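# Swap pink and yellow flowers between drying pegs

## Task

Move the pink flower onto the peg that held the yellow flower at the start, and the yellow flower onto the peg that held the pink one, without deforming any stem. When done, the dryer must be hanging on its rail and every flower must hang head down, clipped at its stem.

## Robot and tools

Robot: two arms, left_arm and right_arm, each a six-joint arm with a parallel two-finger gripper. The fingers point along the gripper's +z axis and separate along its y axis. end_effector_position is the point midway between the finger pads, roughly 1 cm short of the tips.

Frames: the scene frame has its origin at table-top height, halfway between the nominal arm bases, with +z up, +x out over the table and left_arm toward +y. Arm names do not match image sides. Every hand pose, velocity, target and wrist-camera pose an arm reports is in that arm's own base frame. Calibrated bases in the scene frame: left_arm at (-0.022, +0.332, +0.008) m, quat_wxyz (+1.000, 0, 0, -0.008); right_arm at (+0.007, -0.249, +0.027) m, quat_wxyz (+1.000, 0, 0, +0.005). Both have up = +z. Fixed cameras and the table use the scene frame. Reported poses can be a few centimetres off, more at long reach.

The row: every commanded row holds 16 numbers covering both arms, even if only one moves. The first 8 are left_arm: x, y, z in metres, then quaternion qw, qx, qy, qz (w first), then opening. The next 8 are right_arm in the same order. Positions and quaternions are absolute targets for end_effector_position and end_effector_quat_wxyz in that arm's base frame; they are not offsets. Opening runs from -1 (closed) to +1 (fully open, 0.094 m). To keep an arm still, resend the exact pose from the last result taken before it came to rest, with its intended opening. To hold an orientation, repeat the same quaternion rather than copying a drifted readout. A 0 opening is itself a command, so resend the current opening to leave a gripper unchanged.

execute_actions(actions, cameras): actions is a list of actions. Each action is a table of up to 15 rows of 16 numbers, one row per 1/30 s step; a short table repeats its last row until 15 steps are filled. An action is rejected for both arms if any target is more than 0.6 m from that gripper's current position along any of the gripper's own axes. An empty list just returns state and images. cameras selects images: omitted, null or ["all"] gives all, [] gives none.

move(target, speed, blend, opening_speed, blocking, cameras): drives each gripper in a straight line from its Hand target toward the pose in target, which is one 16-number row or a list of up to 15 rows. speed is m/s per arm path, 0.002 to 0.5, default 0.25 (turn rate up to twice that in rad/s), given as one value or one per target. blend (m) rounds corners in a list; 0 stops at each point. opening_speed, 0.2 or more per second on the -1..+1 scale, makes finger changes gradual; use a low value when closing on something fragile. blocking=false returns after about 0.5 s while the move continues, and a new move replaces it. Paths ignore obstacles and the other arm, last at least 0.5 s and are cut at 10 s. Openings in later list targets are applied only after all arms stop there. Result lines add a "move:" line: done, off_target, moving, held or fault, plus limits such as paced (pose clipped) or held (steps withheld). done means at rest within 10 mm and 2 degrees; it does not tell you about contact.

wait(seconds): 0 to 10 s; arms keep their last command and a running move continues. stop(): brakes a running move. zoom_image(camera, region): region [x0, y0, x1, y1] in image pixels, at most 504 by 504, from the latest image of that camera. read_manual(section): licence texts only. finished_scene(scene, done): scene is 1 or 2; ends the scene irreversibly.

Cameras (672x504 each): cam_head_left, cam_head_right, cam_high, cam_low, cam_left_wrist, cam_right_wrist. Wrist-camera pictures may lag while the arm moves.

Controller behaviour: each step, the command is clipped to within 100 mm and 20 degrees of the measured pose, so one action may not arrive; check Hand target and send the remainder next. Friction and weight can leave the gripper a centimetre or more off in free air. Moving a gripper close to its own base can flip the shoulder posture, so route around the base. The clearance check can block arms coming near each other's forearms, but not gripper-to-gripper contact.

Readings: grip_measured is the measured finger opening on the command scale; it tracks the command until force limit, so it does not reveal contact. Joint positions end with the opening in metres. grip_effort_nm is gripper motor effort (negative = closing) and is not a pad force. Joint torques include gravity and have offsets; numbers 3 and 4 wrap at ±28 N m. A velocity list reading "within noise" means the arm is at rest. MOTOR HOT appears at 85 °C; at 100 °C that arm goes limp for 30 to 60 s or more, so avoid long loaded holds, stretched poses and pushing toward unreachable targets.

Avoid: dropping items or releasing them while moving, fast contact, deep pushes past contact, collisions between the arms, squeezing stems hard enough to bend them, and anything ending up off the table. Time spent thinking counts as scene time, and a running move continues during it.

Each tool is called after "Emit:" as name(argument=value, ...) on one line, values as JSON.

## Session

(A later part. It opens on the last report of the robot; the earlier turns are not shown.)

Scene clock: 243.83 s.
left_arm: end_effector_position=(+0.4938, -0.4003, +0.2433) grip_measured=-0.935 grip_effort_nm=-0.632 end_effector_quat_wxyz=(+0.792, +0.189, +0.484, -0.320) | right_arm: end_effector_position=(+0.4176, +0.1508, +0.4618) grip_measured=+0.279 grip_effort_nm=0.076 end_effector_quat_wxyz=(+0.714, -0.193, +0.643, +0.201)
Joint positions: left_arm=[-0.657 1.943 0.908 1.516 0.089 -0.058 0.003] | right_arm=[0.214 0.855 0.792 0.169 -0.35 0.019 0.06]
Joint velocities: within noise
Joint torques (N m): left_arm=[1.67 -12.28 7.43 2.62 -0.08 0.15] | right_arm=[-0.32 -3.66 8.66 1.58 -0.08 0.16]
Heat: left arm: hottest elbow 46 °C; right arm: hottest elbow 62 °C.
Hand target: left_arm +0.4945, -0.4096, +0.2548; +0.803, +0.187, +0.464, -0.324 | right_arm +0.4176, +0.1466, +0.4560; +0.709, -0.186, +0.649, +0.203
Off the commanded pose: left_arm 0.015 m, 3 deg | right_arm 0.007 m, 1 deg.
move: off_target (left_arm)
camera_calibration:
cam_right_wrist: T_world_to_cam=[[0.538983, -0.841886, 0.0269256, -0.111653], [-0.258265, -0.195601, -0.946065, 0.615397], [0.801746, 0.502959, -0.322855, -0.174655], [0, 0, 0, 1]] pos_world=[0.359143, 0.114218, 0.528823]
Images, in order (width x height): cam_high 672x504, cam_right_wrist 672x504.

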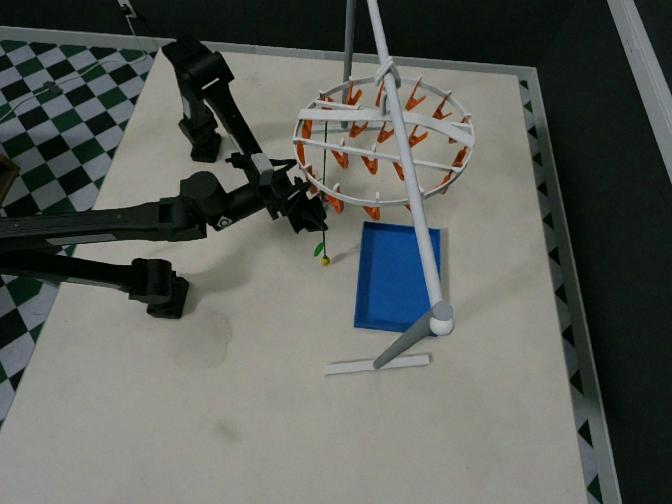

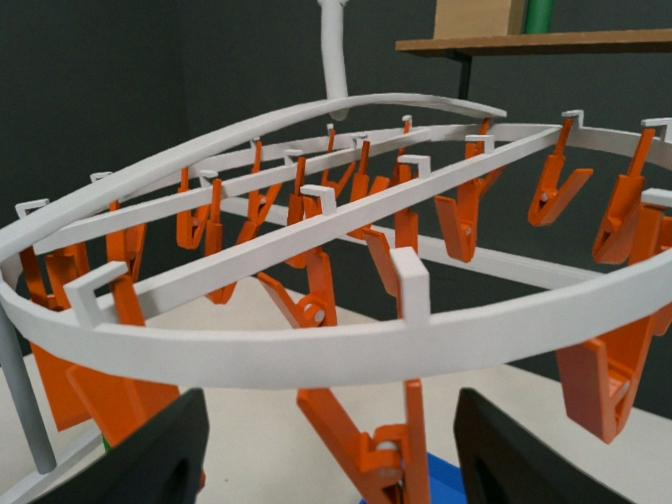

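Emit:
move(target=[0.495, -0.410, 0.255, 0.8030, 0.1873, 0.4636, -0.3244, -0.94, 0.345, 0.095, 0.456, 0.7088, -0.1862, 0.6495, 0.2032, 0.28], speed=0.1, cameras=["cam_right_wrist", "cam_high", "cam_head_left", "cam_left_wrist"])

Scene clock: 248.13 s.
left_arm: end_effector_position=(+0.4938, -0.4003, +0.2433) grip_measured=-0.939 grip_effort_nm=-0.891 end_effector_quat_wxyz=(+0.792, +0.189, +0.484, -0.320) | right_arm: end_effector_position=(+0.3442, +0.0983, +0.4642) grip_measured=+0.279 grip_effort_nm=0.071 end_effector_quat_wxyz=(+0.715, -0.195, +0.641, +0.199)
Joint positions: left_arm=[-0.657 1.943 0.908 1.516 0.089 -0.058 0.003] | right_arm=[0.035 0.596 0.697 0.018 -0.529 0.036 0.06]
Joint velocities: within noise
Joint torques (N m): left_arm=[1.73 -12.34 7.43 2.63 -0.08 0.15] | right_arm=[0.09 0.56 8.39 1.48 -0.06 0.18]
Heat: left arm: hottest elbow 46 °C; right arm: hottest elbow 61 °C.
Hand target: left_arm +0.4945, -0.4096, +0.2548; +0.803, +0.187, +0.464, -0.324 | right_arm +0.3450, +0.0951, +0.4560; +0.709, -0.186, +0.649, +0.203
Off the commanded pose: left_arm 0.015 m, 3 deg | right_arm 0.009 m, 2 deg.
move: off_target (left_arm)
camera_calibration:
cam_left_wrist: T_world_to_cam=[[-0.682491, -0.730893, 0.0012196, 0.0439955], [0.0314849, -0.0310669, -0.999021, 0.253778], [0.730215, -0.681785, 0.044215, -0.553809], [0, 0, 0, 1]] pos_world=[0.426436, -0.337538, 0.277963]
cam_right_wrist: T_world_to_cam=[[0.538629, -0.84186, 0.0339137, -0.119489], [-0.252295, -0.199564, -0.946848, 0.587172], [0.803882, 0.501444, -0.319888, -0.090619], [0, 0, 0, 1]] pos_world=[0.285348, 0.0620253, 0.531028]
Images, in order (width x height): cam_head_left 672x504, cam_high 672x504, cam_left_wrist 672x504, cam_right_wrist 672x504.

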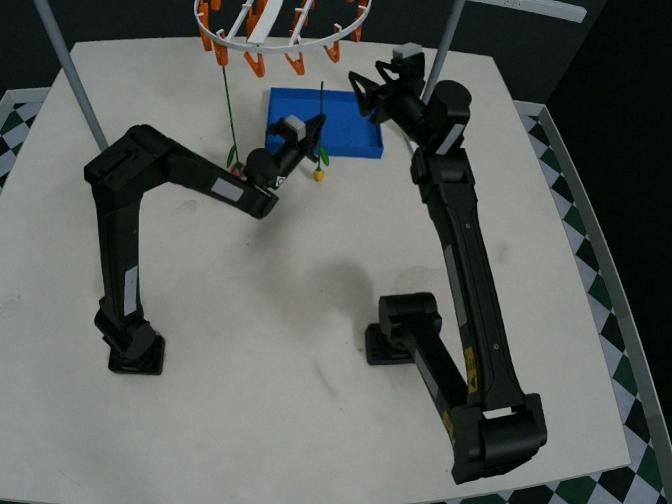

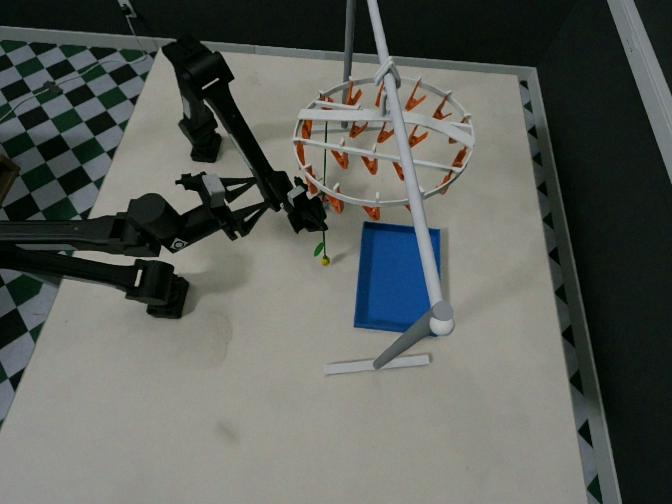

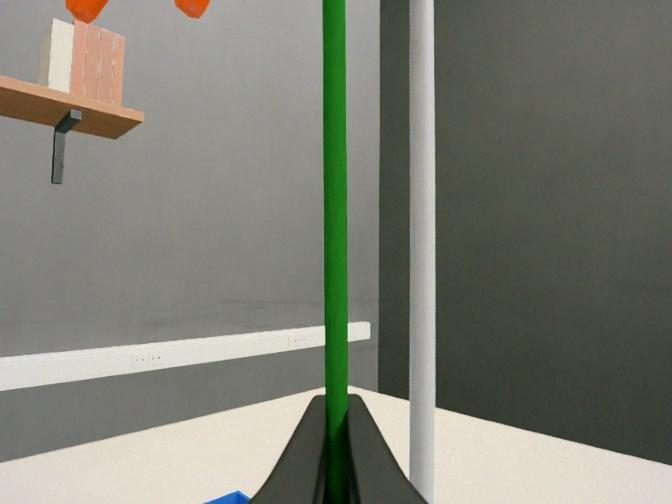

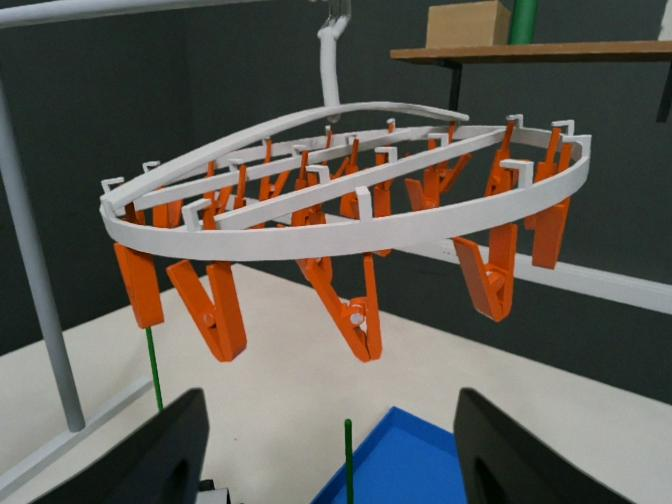

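Emit:
move(target=[[0.41, -0.32, 0.29, 0.8030, 0.1873, 0.4636, -0.3244, -0.94, 0.27, 0.0, 0.43, 0.7088, -0.1862, 0.6495, 0.2032, 0.28],[0.3266, -0.2868, 0.27, 0.5, 0.10, 0.84, -0.10, -0.94, 0.25, -0.02, 0.43, 0.7088, -0.1862, 0.6495, 0.2032, 0.28],[0.3266, -0.2868, 0.20, 0.2588, 0.0, 0.9659, 0.0, -0.94, 0.25, -0.02, 0.43, 0.7088, -0.1862, 0.6495, 0.2032, 0.28]], speed=0.2, blend=0.03, cameras=["cam_high", "cam_head_left", "cam_left_wrist"])

Scene clock: 267.37 s.
left_arm: end_effector_position=(+0.3114, -0.2756, +0.1787) grip_measured=-0.936 grip_effort_nm=-0.818 end_effector_quat_wxyz=(+0.248, +0.015, +0.969, +0.015) | right_arm: end_effector_position=(+0.2486, -0.0158, +0.4349) grip_measured=+0.279 grip_effort_nm=0.066 end_effector_quat_wxyz=(+0.710, -0.195, +0.646, +0.199)
Joint positions: left_arm=[-0.883 1.266 0.967 -0.954 -0.396 -0.789 0.003] | right_arm=[-0.799 0.414 0.533 0.291 -1.347 0.381 0.06]
Joint velocities: within noise
Joint torques (N m): left_arm=[3.43 -6.77 12.12 0.68 -0.12 -0.04] | right_arm=[-0.21 4.84 8.01 1.84 0.17 0.19]
Heat: left arm: hottest elbow 47 °C; right arm: hottest elbow 58 °C.
Hand target: left_arm +0.3257, -0.2859, +0.2001; +0.259, +0.000, +0.966, +0.000 | right_arm +0.2500, -0.0199, +0.4300; +0.709, -0.186, +0.650, +0.203
Off the commanded pose: left_arm 0.028 m, 3 deg | right_arm 0.007 m, 1 deg.
move: off_target (left_arm)
camera_calibration:
cam_left_wrist: T_world_to_cam=[[-0.030261, -0.998434, -0.0470572, -0.257408], [-0.997254, 0.0333416, -0.0661209, 0.370259], [0.0675863, 0.0449271, -0.996701, 0.259901], [0, 0, 0, 1]] pos_world=[0.343887, -0.281026, 0.271413]
Images, in order (width x height): cam_head_left 672x504, cam_high 672x504, cam_left_wrist 672x504.

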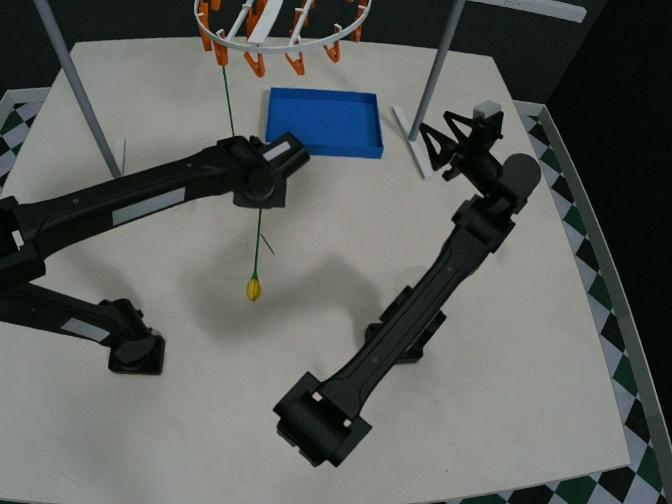

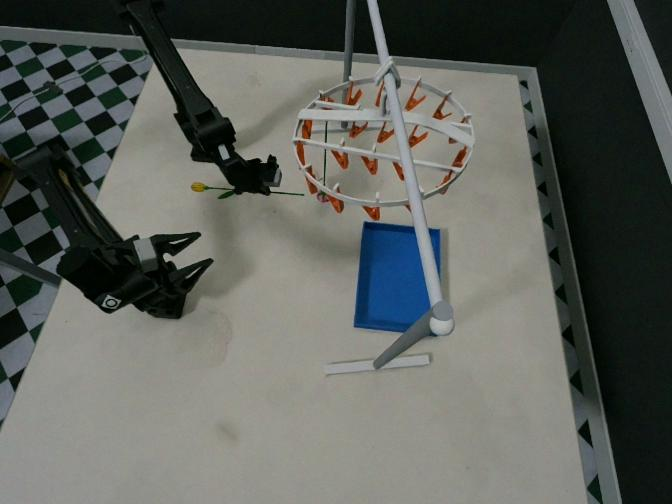

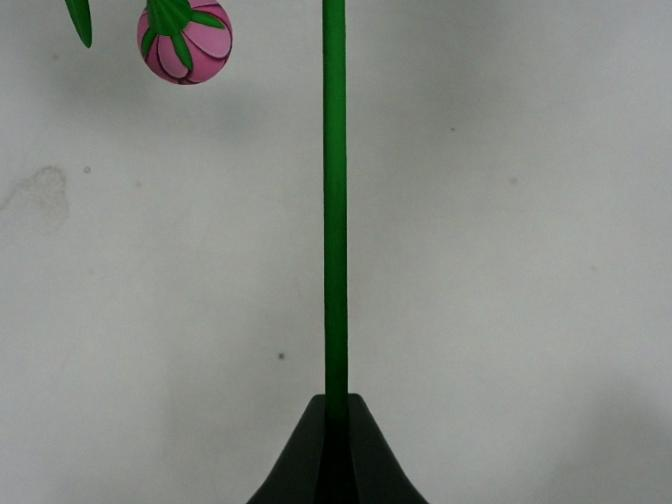

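Emit:
move(target=[0.3266, -0.2868, 0.062, 0.2588, 0.0, 0.9659, 0.0, -0.94, 0.25, -0.02, 0.43, 0.7088, -0.1862, 0.6495, 0.2032, 0.28], speed=0.15, cameras=["cam_low", "cam_head_left", "cam_left_wrist"])

Scene clock: 276.87 s.
left_arm: end_effector_position=(+0.3204, -0.2863, +0.0630) grip_measured=-0.935 grip_effort_nm=-0.813 end_effector_quat_wxyz=(+0.256, +0.010, +0.967, +0.005) | right_arm: end_effector_position=(+0.2486, -0.0158, +0.4350) grip_measured=+0.279 grip_effort_nm=0.066 end_effector_quat_wxyz=(+0.710, -0.195, +0.646, +0.199)
Joint positions: left_arm=[-0.883 1.449 0.794 -0.572 -0.395 -0.792 0.003] | right_arm=[-0.799 0.414 0.533 0.291 -1.347 0.381 0.06]
Joint velocities: within noise
Joint torques (N m): left_arm=[3.37 -8 6.97 1.8 -0.12 -0.03] | right_arm=[-0.26 4.78 7.97 1.88 0.17 0.19]
Heat: left arm: hottest elbow 49 °C; right arm: hottest elbow 57 °C.
Hand target: left_arm +0.3266, -0.2867, +0.0621; +0.259, +0.000, +0.966, +0.000 | right_arm +0.2500, -0.0198, +0.4301; +0.709, -0.186, +0.650, +0.203
Off the commanded pose: left_arm 0.006 m, 1 deg | right_arm 0.007 m, 1 deg.
move: done
camera_calibration:
cam_left_wrist: T_world_to_cam=[[-0.0264271, -0.999316, -0.0258807, -0.276127], [-0.996165, 0.0284863, -0.0827286, 0.371205], [0.0834093, 0.0235952, -0.996236, 0.133227], [0, 0, 0, 1]] pos_world=[0.351372, -0.289656, 0.156288]
Images, in order (width x height): cam_head_left 672x504, cam_low 672x504, cam_left_wrist 672x504.

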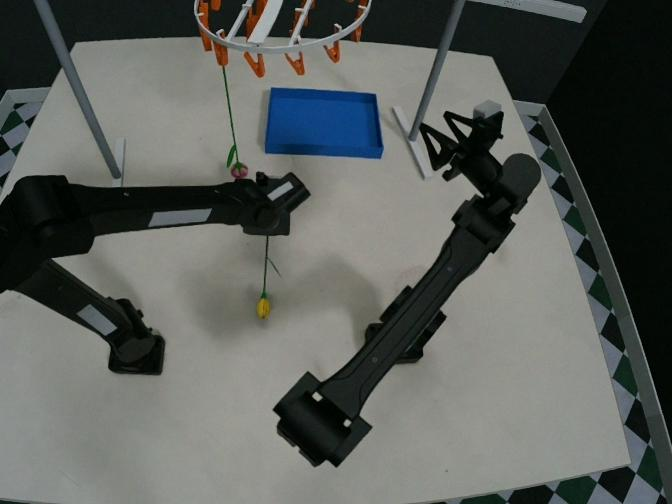

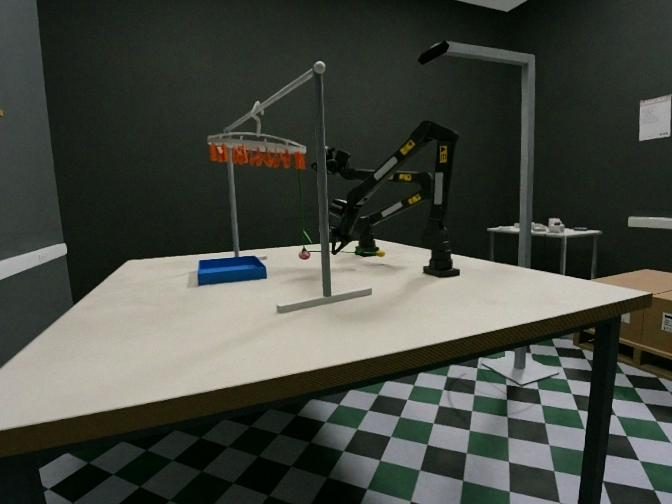

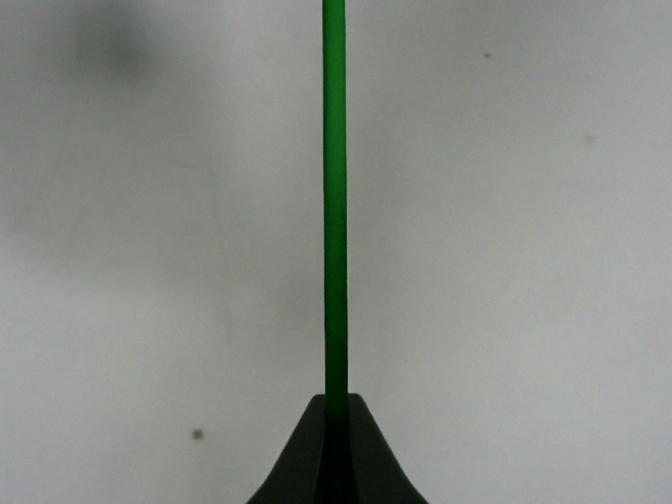

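Emit:
move(target=[0.3266, -0.2868, 0.022, 0.2588, 0.0, 0.9659, 0.0, -0.94, 0.25, -0.02, 0.43, 0.7088, -0.1862, 0.6495, 0.2032, 0.28], speed=0.06, cameras=["cam_low", "cam_left_wrist"])

Emit:
zoom_image(camera="cam_low", region=[280, 200, 480, 300])

Scene clock: 281.90 s.
left_arm: end_effector_position=(+0.3217, -0.2879, +0.0255) grip_measured=-0.937 grip_effort_nm=-0.838 end_effector_quat_wxyz=(+0.258, +0.010, +0.966, +0.003) | right_arm: end_effector_position=(+0.2487, -0.0158, +0.4349) grip_measured=+0.279 grip_effort_nm=0.071 end_effector_quat_wxyz=(+0.710, -0.195, +0.646, +0.199)
Joint positions: left_arm=[-0.883 1.53 0.754 -0.445 -0.395 -0.792 0.003] | right_arm=[-0.799 0.414 0.533 0.291 -1.347 0.381 0.06]
Joint velocities: left_arm=[-0.015 -0.005 0.012 -0.007 -0.007 0.007 -0.005] | right_arm=[within noise]
Joint torques (N m): left_arm=[3.43 -8.18 6.13 1.73 -0.12 -0.03] | right_arm=[-0.32 4.84 7.98 1.8 0.18 0.18]
Heat: left arm: hottest elbow 49 °C; right arm: hottest elbow 57 °C.
Hand target: left_arm +0.3266, -0.2867, +0.0221; +0.259, +0.000, +0.966, +0.000 | right_arm +0.2500, -0.0199, +0.4300; +0.709, -0.186, +0.650, +0.203
Off the commanded pose: left_arm 0.006 m, 1 deg | right_arm 0.007 m, 1 deg.
move: done
camera_calibration:
cam_left_wrist: T_world_to_cam=[[-0.0263358, -0.999427, -0.0212706, -0.278837], [-0.995837, 0.0280868, -0.0867221, 0.369337], [0.0872698, 0.0188981, -0.996005, 0.0932089], [0, 0, 0, 1]] pos_world=[0.352322, -0.290812, 0.118935]
Images, in order (width x height): cam_low 672x504, cam_left_wrist 672x504.

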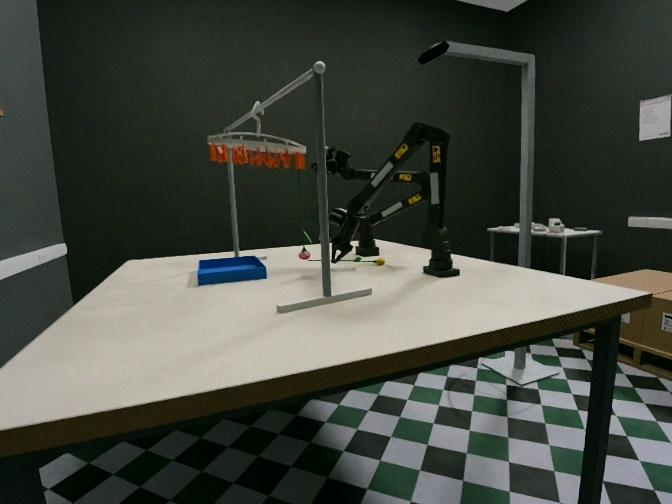

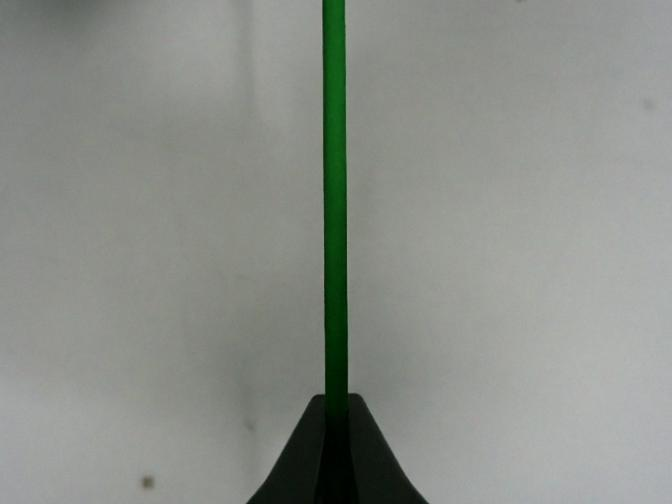

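Scaled by 2.520 from the camera's 672x504 image, which has a finer 960x720 frame.

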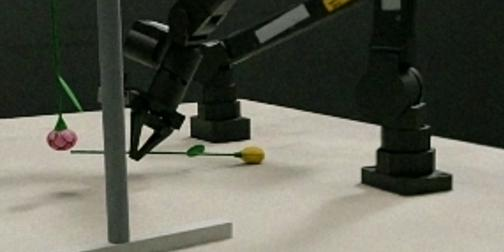

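Emit:
move(target=[0.3266, -0.2868, 0.006, 0.2588, 0.0, 0.9659, 0.0, -0.94, 0.25, -0.02, 0.43, 0.7088, -0.1862, 0.6495, 0.2032, 0.28], speed=0.04, cameras=["cam_low", "cam_left_wrist"])

Emit:
zoom_image(camera="cam_low", region=[280, 200, 480, 300])

Scene clock: 285.77 s.
left_arm: end_effector_position=(+0.3223, -0.2887, +0.0106) grip_measured=-0.938 grip_effort_nm=-0.716 end_effector_quat_wxyz=(+0.258, +0.009, +0.966, +0.002) | right_arm: end_effector_position=(+0.2487, -0.0158, +0.4349) grip_measured=+0.279 grip_effort_nm=0.071 end_effector_quat_wxyz=(+0.710, -0.195, +0.646, +0.199)
Joint positions: left_arm=[-0.883 1.567 0.742 -0.394 -0.395 -0.792 0.003] | right_arm=[-0.799 0.414 0.533 0.291 -1.347 0.381 0.06]
Joint velocities: left_arm=[-0.015 -0.005 -0.002 -0.002 0.081 -0.037 0.02] | right_arm=[within noise]
Joint torques (N m): left_arm=[3.37 -8.29 5.72 1.83 -0.16 -0.03] | right_arm=[-0.09 4.72 8.03 1.8 0.16 0.17]
Heat: left arm: hottest elbow 48 °C; right arm: hottest elbow 57 °C.
Hand target: left_arm +0.3265, -0.2867, +0.0061; +0.259, +0.000, +0.966, +0.000 | right_arm +0.2500, -0.0199, +0.4300; +0.709, -0.186, +0.650, +0.203
Off the commanded pose: left_arm 0.007 m, 1 deg | right_arm 0.007 m, 1 deg.
move: done
camera_calibration:
cam_left_wrist: T_world_to_cam=[[-0.026443, -0.999464, -0.019307, -0.27995], [-0.99573, 0.0280431, -0.0879497, 0.368624], [0.0884439, 0.0168989, -0.995938, 0.0773898], [0, 0, 0, 1]] pos_world=[0.352803, -0.291445, 0.104091]
Images, in order (width x height): cam_low 672x504, cam_left_wrist 672x504.

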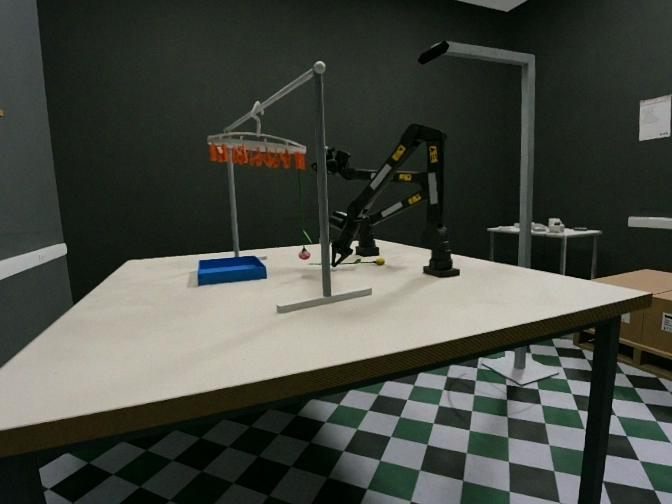

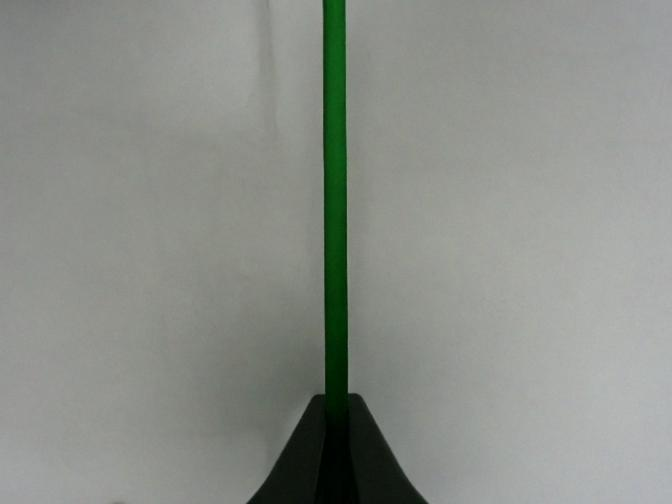

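Scaled by 2.520 from the camera's 672x504 image, which has a finer 960x720 frame.

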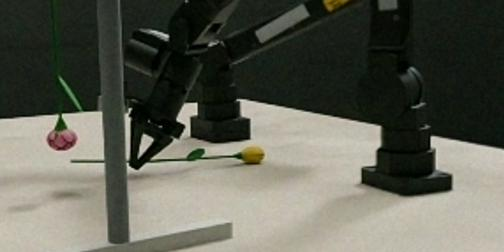

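Emit:
move(target=[0.3266, -0.2868, -0.002, 0.2588, 0.0, 0.9659, 0.0, -0.94, 0.25, -0.02, 0.43, 0.7088, -0.1862, 0.6495, 0.2032, 0.28], speed=0.03, cameras=["cam_left_wrist"])

Emit:
zoom_image(camera="cam_left_wrist", region=[236, 300, 436, 504])

Scene clock: 290.17 s.
left_arm: end_effector_position=(+0.3226, -0.2893, +0.0034) grip_measured=-0.935 grip_effort_nm=-0.794 end_effector_quat_wxyz=(+0.259, +0.009, +0.966, +0.001) | right_arm: end_effector_position=(+0.2487, -0.0158, +0.4349) grip_measured=+0.279 grip_effort_nm=0.071 end_effector_quat_wxyz=(+0.710, -0.195, +0.646, +0.199)
Joint positions: left_arm=[-0.883 1.585 0.737 -0.369 -0.394 -0.792 0.003] | right_arm=[-0.799 0.414 0.533 0.291 -1.347 0.382 0.06]
Joint velocities: within noise
Joint torques (N m): left_arm=[3.37 -8.29 5.55 1.73 -0.16 -0.03] | right_arm=[-0.03 4.78 7.99 1.87 0.16 0.18]
Heat: left arm: hottest elbow 48 °C; right arm: hottest elbow 56 °C.
Hand target: left_arm +0.3265, -0.2866, -0.0018; +0.259, +0.000, +0.966, +0.000 | right_arm +0.2500, -0.0198, +0.4300; +0.709, -0.186, +0.650, +0.203
Off the commanded pose: left_arm 0.007 m, 1 deg | right_arm 0.007 m, 1 deg.
move: done
camera_calibration:
cam_left_wrist: T_world_to_cam=[[-0.0265575, -0.999492, -0.0176318, -0.280594], [-0.995644, 0.028024, -0.0889279, 0.368339], [0.0893768, 0.0151933, -0.995882, 0.0693971], [0, 0, 0, 1]] pos_world=[0.35308, -0.291828, 0.0969195]
Images, in order (width x height): cam_left_wrist 672x504.

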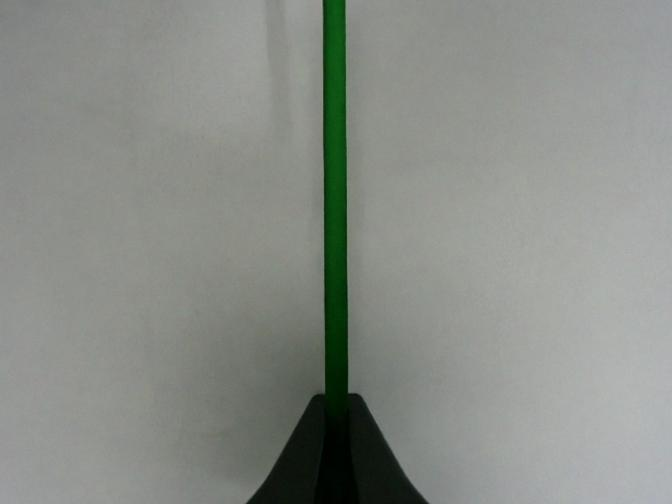

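Scaled by 2.471 from the camera's 672x504 image, which has a finer 960x720 frame.

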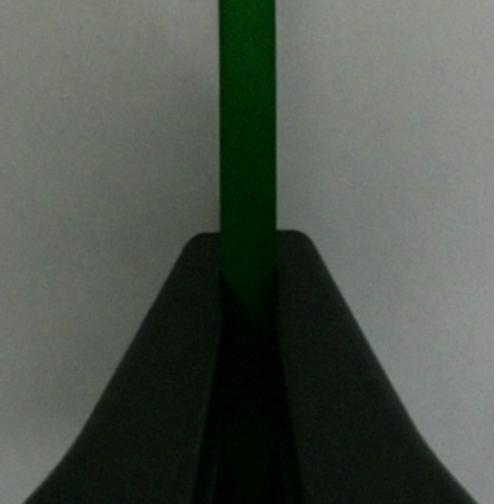

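Emit:
move(target=[0.3266, -0.2868, -0.002, 0.2588, 0.0, 0.9659, 0.0, -0.3, 0.25, -0.02, 0.43, 0.7088, -0.1862, 0.6495, 0.2032, 0.28], speed=0.03, opening_speed=0.25, cameras=["cam_left_wrist"])

Emit:
move(target=[0.3266, -0.2868, 0.12, 0.2588, 0.0, 0.9659, 0.0, -0.3, 0.25, -0.02, 0.43, 0.7088, -0.1862, 0.6495, 0.2032, 0.28], speed=0.08, cameras=["cam_left_wrist", "cam_high", "cam_low", "cam_head_left"])

Scene clock: 295.73 s.
left_arm: end_effector_position=(+0.3226, -0.2893, +0.0031) grip_measured=-0.303 grip_effort_nm=0.056 end_effector_quat_wxyz=(+0.259, +0.009, +0.966, +0.001) | right_arm: end_effector_position=(+0.2487, -0.0158, +0.4349) grip_measured=+0.279 grip_effort_nm=0.071 end_effector_quat_wxyz=(+0.710, -0.195, +0.646, +0.199)
Joint positions: left_arm=[-0.883 1.586 0.737 -0.368 -0.394 -0.792 0.033] | right_arm=[-0.799 0.414 0.533 0.291 -1.347 0.382 0.06]
Joint velocities: within noise
Joint torques (N m): left_arm=[3.43 -8.23 5.55 1.84 -0.15 -0.04] | right_arm=[-0.26 4.6 8.01 1.85 0.17 0.18]
Heat: left arm: hottest elbow 47 °C; right arm: hottest elbow 56 °C.
Hand target: left_arm +0.3265, -0.2867, -0.0019; +0.259, +0.000, +0.966, +0.000 | right_arm +0.2500, -0.0198, +0.4300; +0.709, -0.186, +0.650, +0.203
Off the commanded pose: left_arm 0.007 m, 1 deg | right_arm 0.007 m, 1 deg.
move: done
camera_calibration:
cam_left_wrist: T_world_to_cam=[[-0.0265618, -0.999487, -0.01792, -0.280585], [-0.995665, 0.0280502, -0.0886785, 0.368319], [0.0891356, 0.0154868, -0.995899, 0.0692822], [0, 0, 0, 1]] pos_world=[0.353094, -0.291845, 0.096632]
Images, in order (width x height): cam_left_wrist 672x504.

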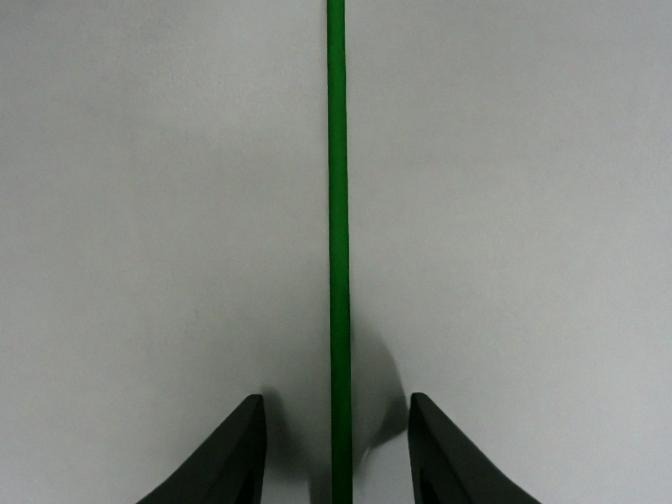

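Scene clock: 297.87 s.
left_arm: end_effector_position=(+0.3106, -0.2746, +0.0944) grip_measured=-0.302 grip_effort_nm=0.056 end_effector_quat_wxyz=(+0.242, +0.014, +0.970, +0.020) | right_arm: end_effector_position=(+0.2487, -0.0158, +0.4349) grip_measured=+0.279 grip_effort_nm=0.076 end_effector_quat_wxyz=(+0.710, -0.195, +0.646, +0.199)
Joint positions: left_arm=[-0.883 1.373 0.827 -0.723 -0.394 -0.792 0.033] | right_arm=[-0.799 0.414 0.533 0.291 -1.347 0.382 0.06]
Joint velocities: within noise
Joint torques (N m): left_arm=[3.37 -9.11 10.73 0.64 -0.16 -0.03] | right_arm=[-0.26 4.78 7.99 1.85 0.16 0.18]
Heat: left arm: hottest elbow 48 °C; right arm: hottest elbow 56 °C.
Hand target: left_arm +0.3258, -0.2859, +0.1203; +0.259, +0.000, +0.966, +0.000 | right_arm +0.2500, -0.0198, +0.4300; +0.709, -0.186, +0.650, +0.203
Off the commanded pose: left_arm 0.033 m, 3 deg | right_arm 0.007 m, 1 deg.
move: off_target (left_arm)
camera_calibration:
cam_left_wrist: T_world_to_cam=[[-0.0278249, -0.99795, -0.0576379, -0.260079], [-0.998053, 0.0309553, -0.0541493, 0.362311], [0.0558225, 0.0560189, -0.996868, 0.182642], [0, 0, 0, 1]] pos_world=[0.344174, -0.280992, 0.186698]
Images, in order (width x height): cam_head_left 672x504, cam_high 672x504, cam_low 672x504, cam_left_wrist 672x504.

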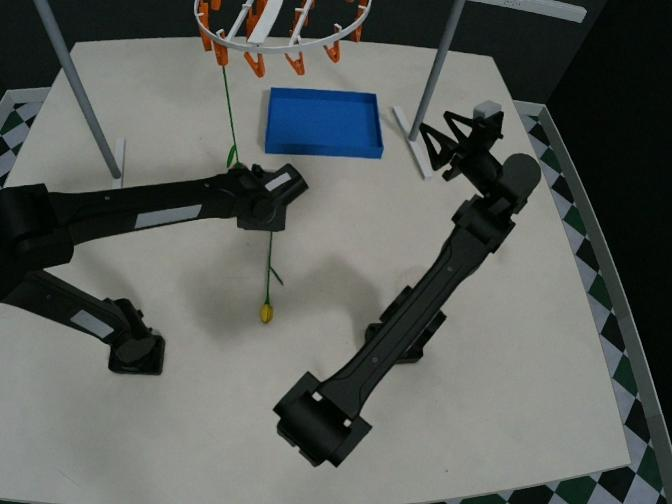

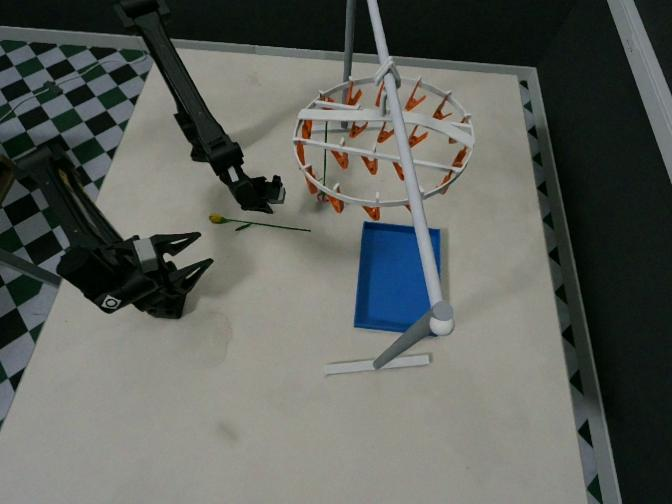

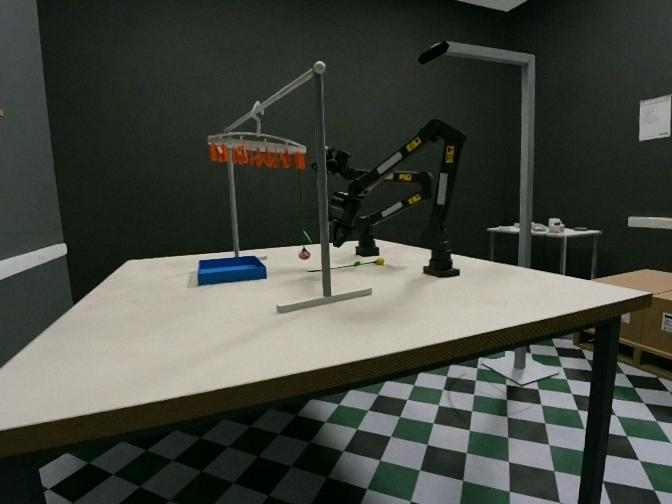

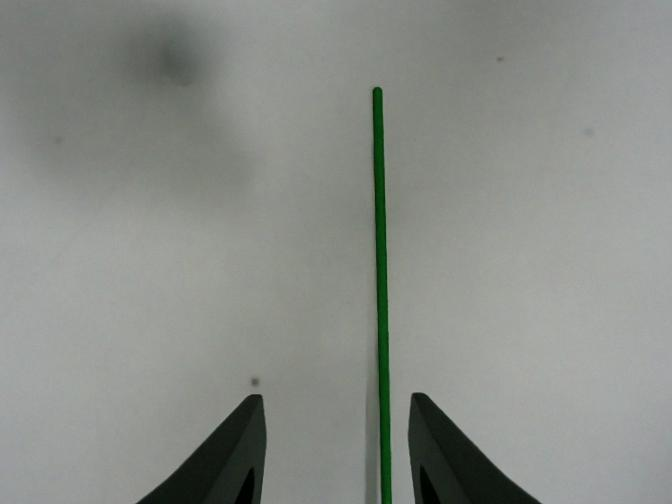

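Emit:
move(target=[[0.29, -0.20, 0.26, 0.50, 0.10, 0.84, -0.10, 0.2, 0.25, -0.02, 0.43, 0.7088, -0.1862, 0.6495, 0.2032, 0.28],[0.375, -0.115, 0.445, 0.6994, 0.1994, 0.6522, -0.2139, 0.2, 0.25, -0.02, 0.43, 0.7088, -0.1862, 0.6495, 0.2032, 0.28]], speed=0.18, blend=0.05, cameras=["cam_left_wrist", "cam_high", "cam_head_left", "cam_right_wrist"])

Scene clock: 311.77 s.
left_arm: end_effector_position=(+0.3682, -0.1173, +0.4020) grip_measured=+0.198 grip_effort_nm=0.056 end_effector_quat_wxyz=(+0.673, +0.199, +0.678, -0.218) | right_arm: end_effector_position=(+0.2487, -0.0158, +0.4349) grip_measured=+0.279 grip_effort_nm=0.071 end_effector_quat_wxyz=(+0.710, -0.195, +0.646, +0.199)
Joint positions: left_arm=[-0.088 0.685 0.631 0.056 0.511 -0.028 0.056] | right_arm=[-0.799 0.414 0.533 0.291 -1.347 0.382 0.06]
Joint velocities: within noise
Joint torques (N m): left_arm=[3.25 -0.79 13.67 2.97 0.14 -0.06] | right_arm=[-0.15 4.72 8.03 1.81 0.18 0.18]
Heat: left arm: hottest elbow 50 °C; right arm: hottest elbow 55 °C.
Hand target: left_arm +0.3719, -0.1144, +0.4436; +0.699, +0.200, +0.652, -0.214 | right_arm +0.2500, -0.0198, +0.4300; +0.709, -0.186, +0.650, +0.203
Off the commanded pose: left_arm 0.044 m, 4 deg | right_arm 0.007 m, 1 deg.
move: off_target (left_arm)
camera_calibration:
cam_left_wrist: T_world_to_cam=[[-0.559501, -0.828708, 0.0141924, 0.102994], [-0.355572, 0.224525, -0.90728, 0.560685], [0.748684, -0.51267, -0.420287, -0.0764122], [0, 0, 0, 1]] pos_world=[0.314197, -0.0797105, 0.475121]
cam_right_wrist: T_world_to_cam=[[0.53921, -0.841697, 0.0282558, -0.160814], [-0.266613, -0.202431, -0.942305, 0.514126], [0.798856, 0.500567, -0.33356, 0.0412228], [0, 0, 0, 1]] pos_world=[0.190854, -0.0519164, 0.502758]
Images, in order (width x height): cam_head_left 672x504, cam_high 672x504, cam_left_wrist 672x504, cam_right_wrist 672x504.

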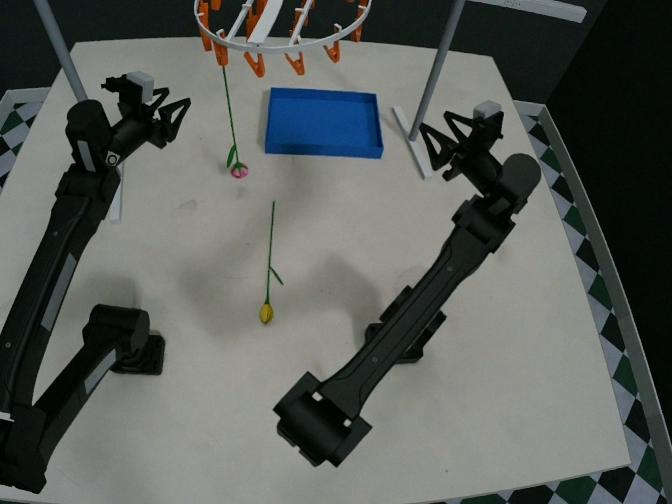

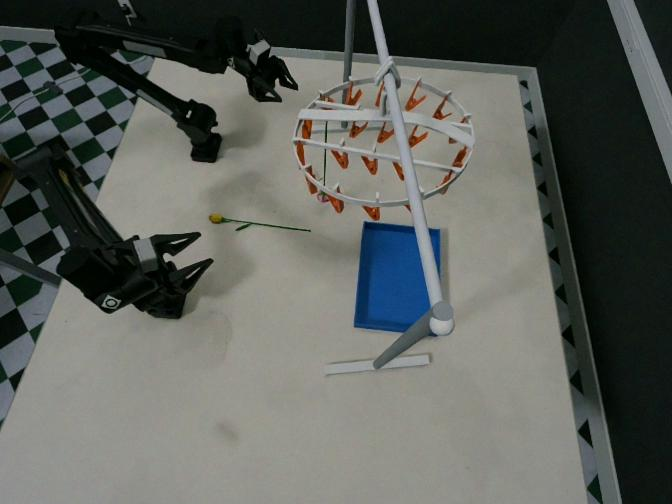

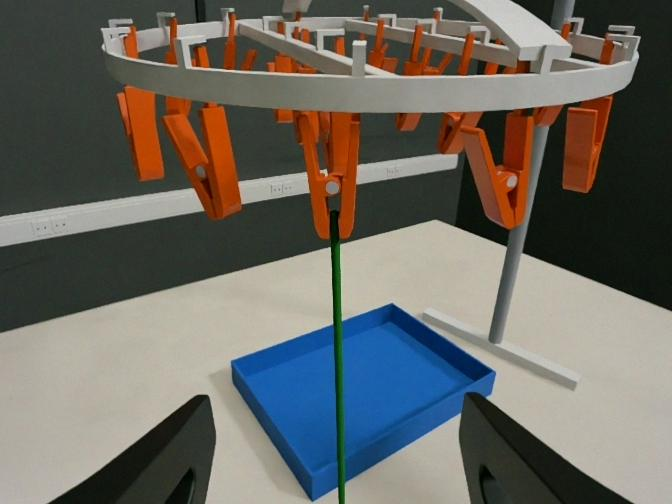

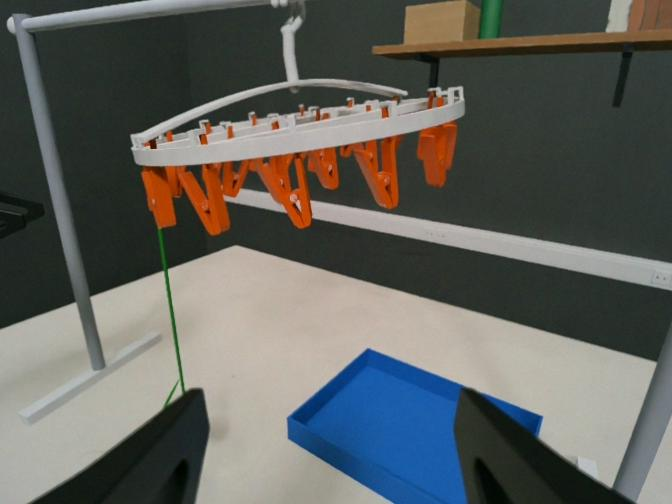

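Emit:
zoom_image(camera="cam_left_wrist", region=[270, 40, 410, 250])

Scaled by 2.400 from the camera's 672x504 image, which has a finer 960x720 frame.

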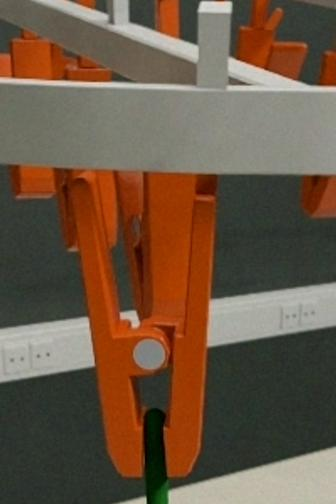

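Emit:
move(target=[0.444, -0.167, 0.470, 0.7032, 0.2032, 0.6443, -0.2217, 0.2, 0.25, -0.02, 0.43, 0.7088, -0.1862, 0.6495, 0.2032, 0.28], speed=0.1, cameras=["cam_left_wrist", "cam_high"])

Scene clock: 327.23 s.
left_arm: end_effector_position=(+0.4372, -0.1600, +0.4286) grip_measured=+0.198 grip_effort_nm=0.051 end_effector_quat_wxyz=(+0.679, +0.200, +0.672, -0.219) | right_arm: end_effector_position=(+0.2487, -0.0158, +0.4349) grip_measured=+0.279 grip_effort_nm=0.066 end_effector_quat_wxyz=(+0.710, -0.195, +0.646, +0.199)
Joint positions: left_arm=[-0.208 0.928 0.797 0.149 0.393 -0.031 0.056] | right_arm=[-0.799 0.414 0.533 0.291 -1.347 0.382 0.06]
Joint velocities: within noise
Joint torques (N m): left_arm=[1.73 -3.37 13.68 2.99 -0.07 -0.01] | right_arm=[-0.26 4.84 7.98 1.83 0.17 0.18]
Heat: left arm: hottest elbow 53 °C; right arm: hottest elbow 54 °C.
Hand target: left_arm +0.4408, -0.1658, +0.4690; +0.703, +0.203, +0.644, -0.222 | right_arm +0.2500, -0.0198, +0.4300; +0.709, -0.186, +0.650, +0.203
Off the commanded pose: left_arm 0.043 m, 4 deg | right_arm 0.007 m, 1 deg.
move: off_target (left_arm)
camera_calibration:
cam_left_wrist: T_world_to_cam=[[-0.561289, -0.82756, 0.00993717, 0.108596], [-0.340694, 0.220099, -0.914048, 0.614622], [0.754242, -0.516431, -0.405484, -0.148116], [0, 0, 0, 1]] pos_world=[0.382068, -0.121899, 0.500656]
Images, in order (width x height): cam_high 672x504, cam_left_wrist 672x504.

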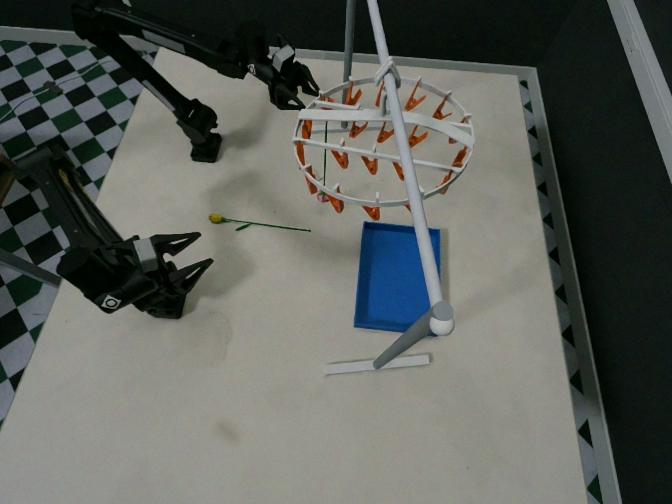

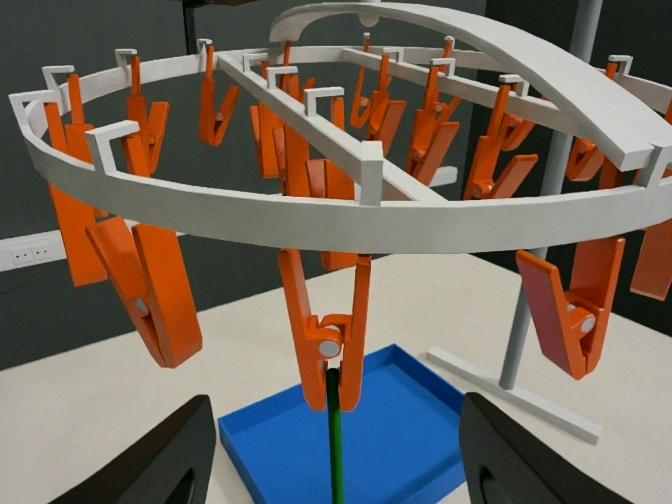

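Emit:
move(target=[0.4841, -0.1935, 0.474, 0.7032, 0.2032, 0.6443, -0.2217, 0.1, 0.25, -0.02, 0.43, 0.7088, -0.1862, 0.6495, 0.2032, 0.28], speed=0.05, cameras=["cam_left_wrist", "cam_high"])

Scene clock: 337.50 s.
left_arm: end_effector_position=(+0.4766, -0.1853, +0.4324) grip_measured=+0.102 grip_effort_nm=-0.125 end_effector_quat_wxyz=(+0.677, +0.199, +0.673, -0.219) | right_arm: end_effector_position=(+0.2487, -0.0158, +0.4349) grip_measured=+0.279 grip_effort_nm=0.071 end_effector_quat_wxyz=(+0.710, -0.195, +0.646, +0.199)
Joint positions: left_arm=[-0.256 1.059 0.888 0.186 0.345 -0.031 0.052] | right_arm=[-0.799 0.414 0.533 0.291 -1.347 0.382 0.06]
Joint velocities: within noise
Joint torques (N m): left_arm=[1.73 -5.07 13.67 3.04 -0.06 0.04] | right_arm=[-0.21 4.84 8.05 1.83 0.17 0.18]
Heat: left arm: hottest elbow 59 °C; right arm: hottest elbow 53 °C.
Hand target: left_arm +0.4807, -0.1923, +0.4729; +0.703, +0.203, +0.644, -0.222 | right_arm +0.2500, -0.0198, +0.4300; +0.709, -0.186, +0.650, +0.203
Off the commanded pose: left_arm 0.043 m, 4 deg | right_arm 0.007 m, 1 deg.
move: off_target (left_arm)
camera_calibration:
cam_left_wrist: T_world_to_cam=[[-0.561256, -0.827556, 0.0119087, 0.108852], [-0.343913, 0.220109, -0.91284, 0.63805], [0.752805, -0.516433, -0.408145, -0.187546], [0, 0, 0, 1]] pos_world=[0.421713, -0.147214, 0.504595]
Images, in order (width x height): cam_high 672x504, cam_left_wrist 672x504.

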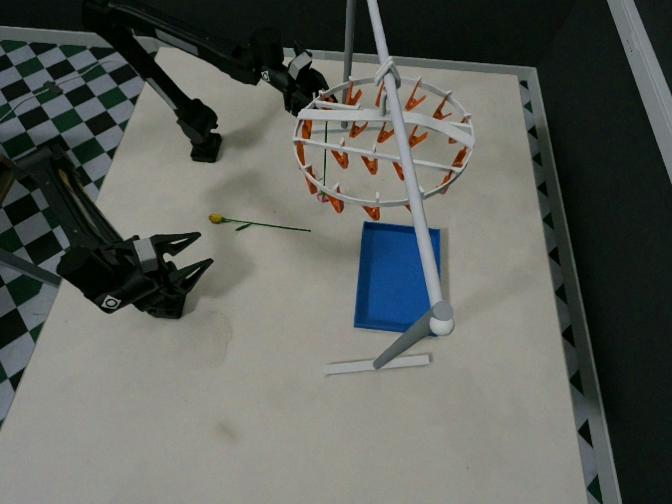

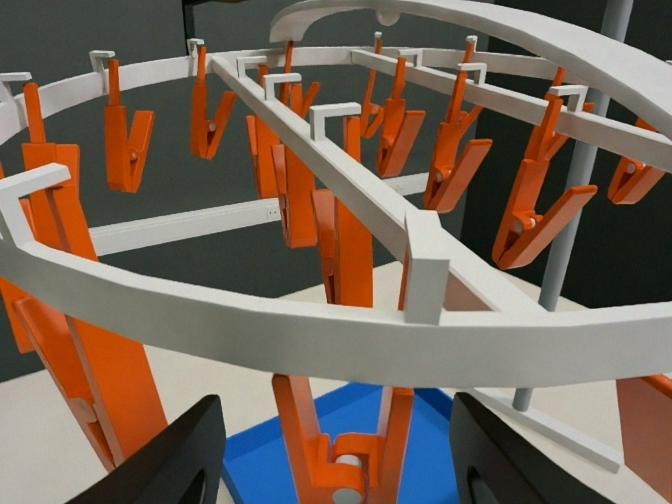

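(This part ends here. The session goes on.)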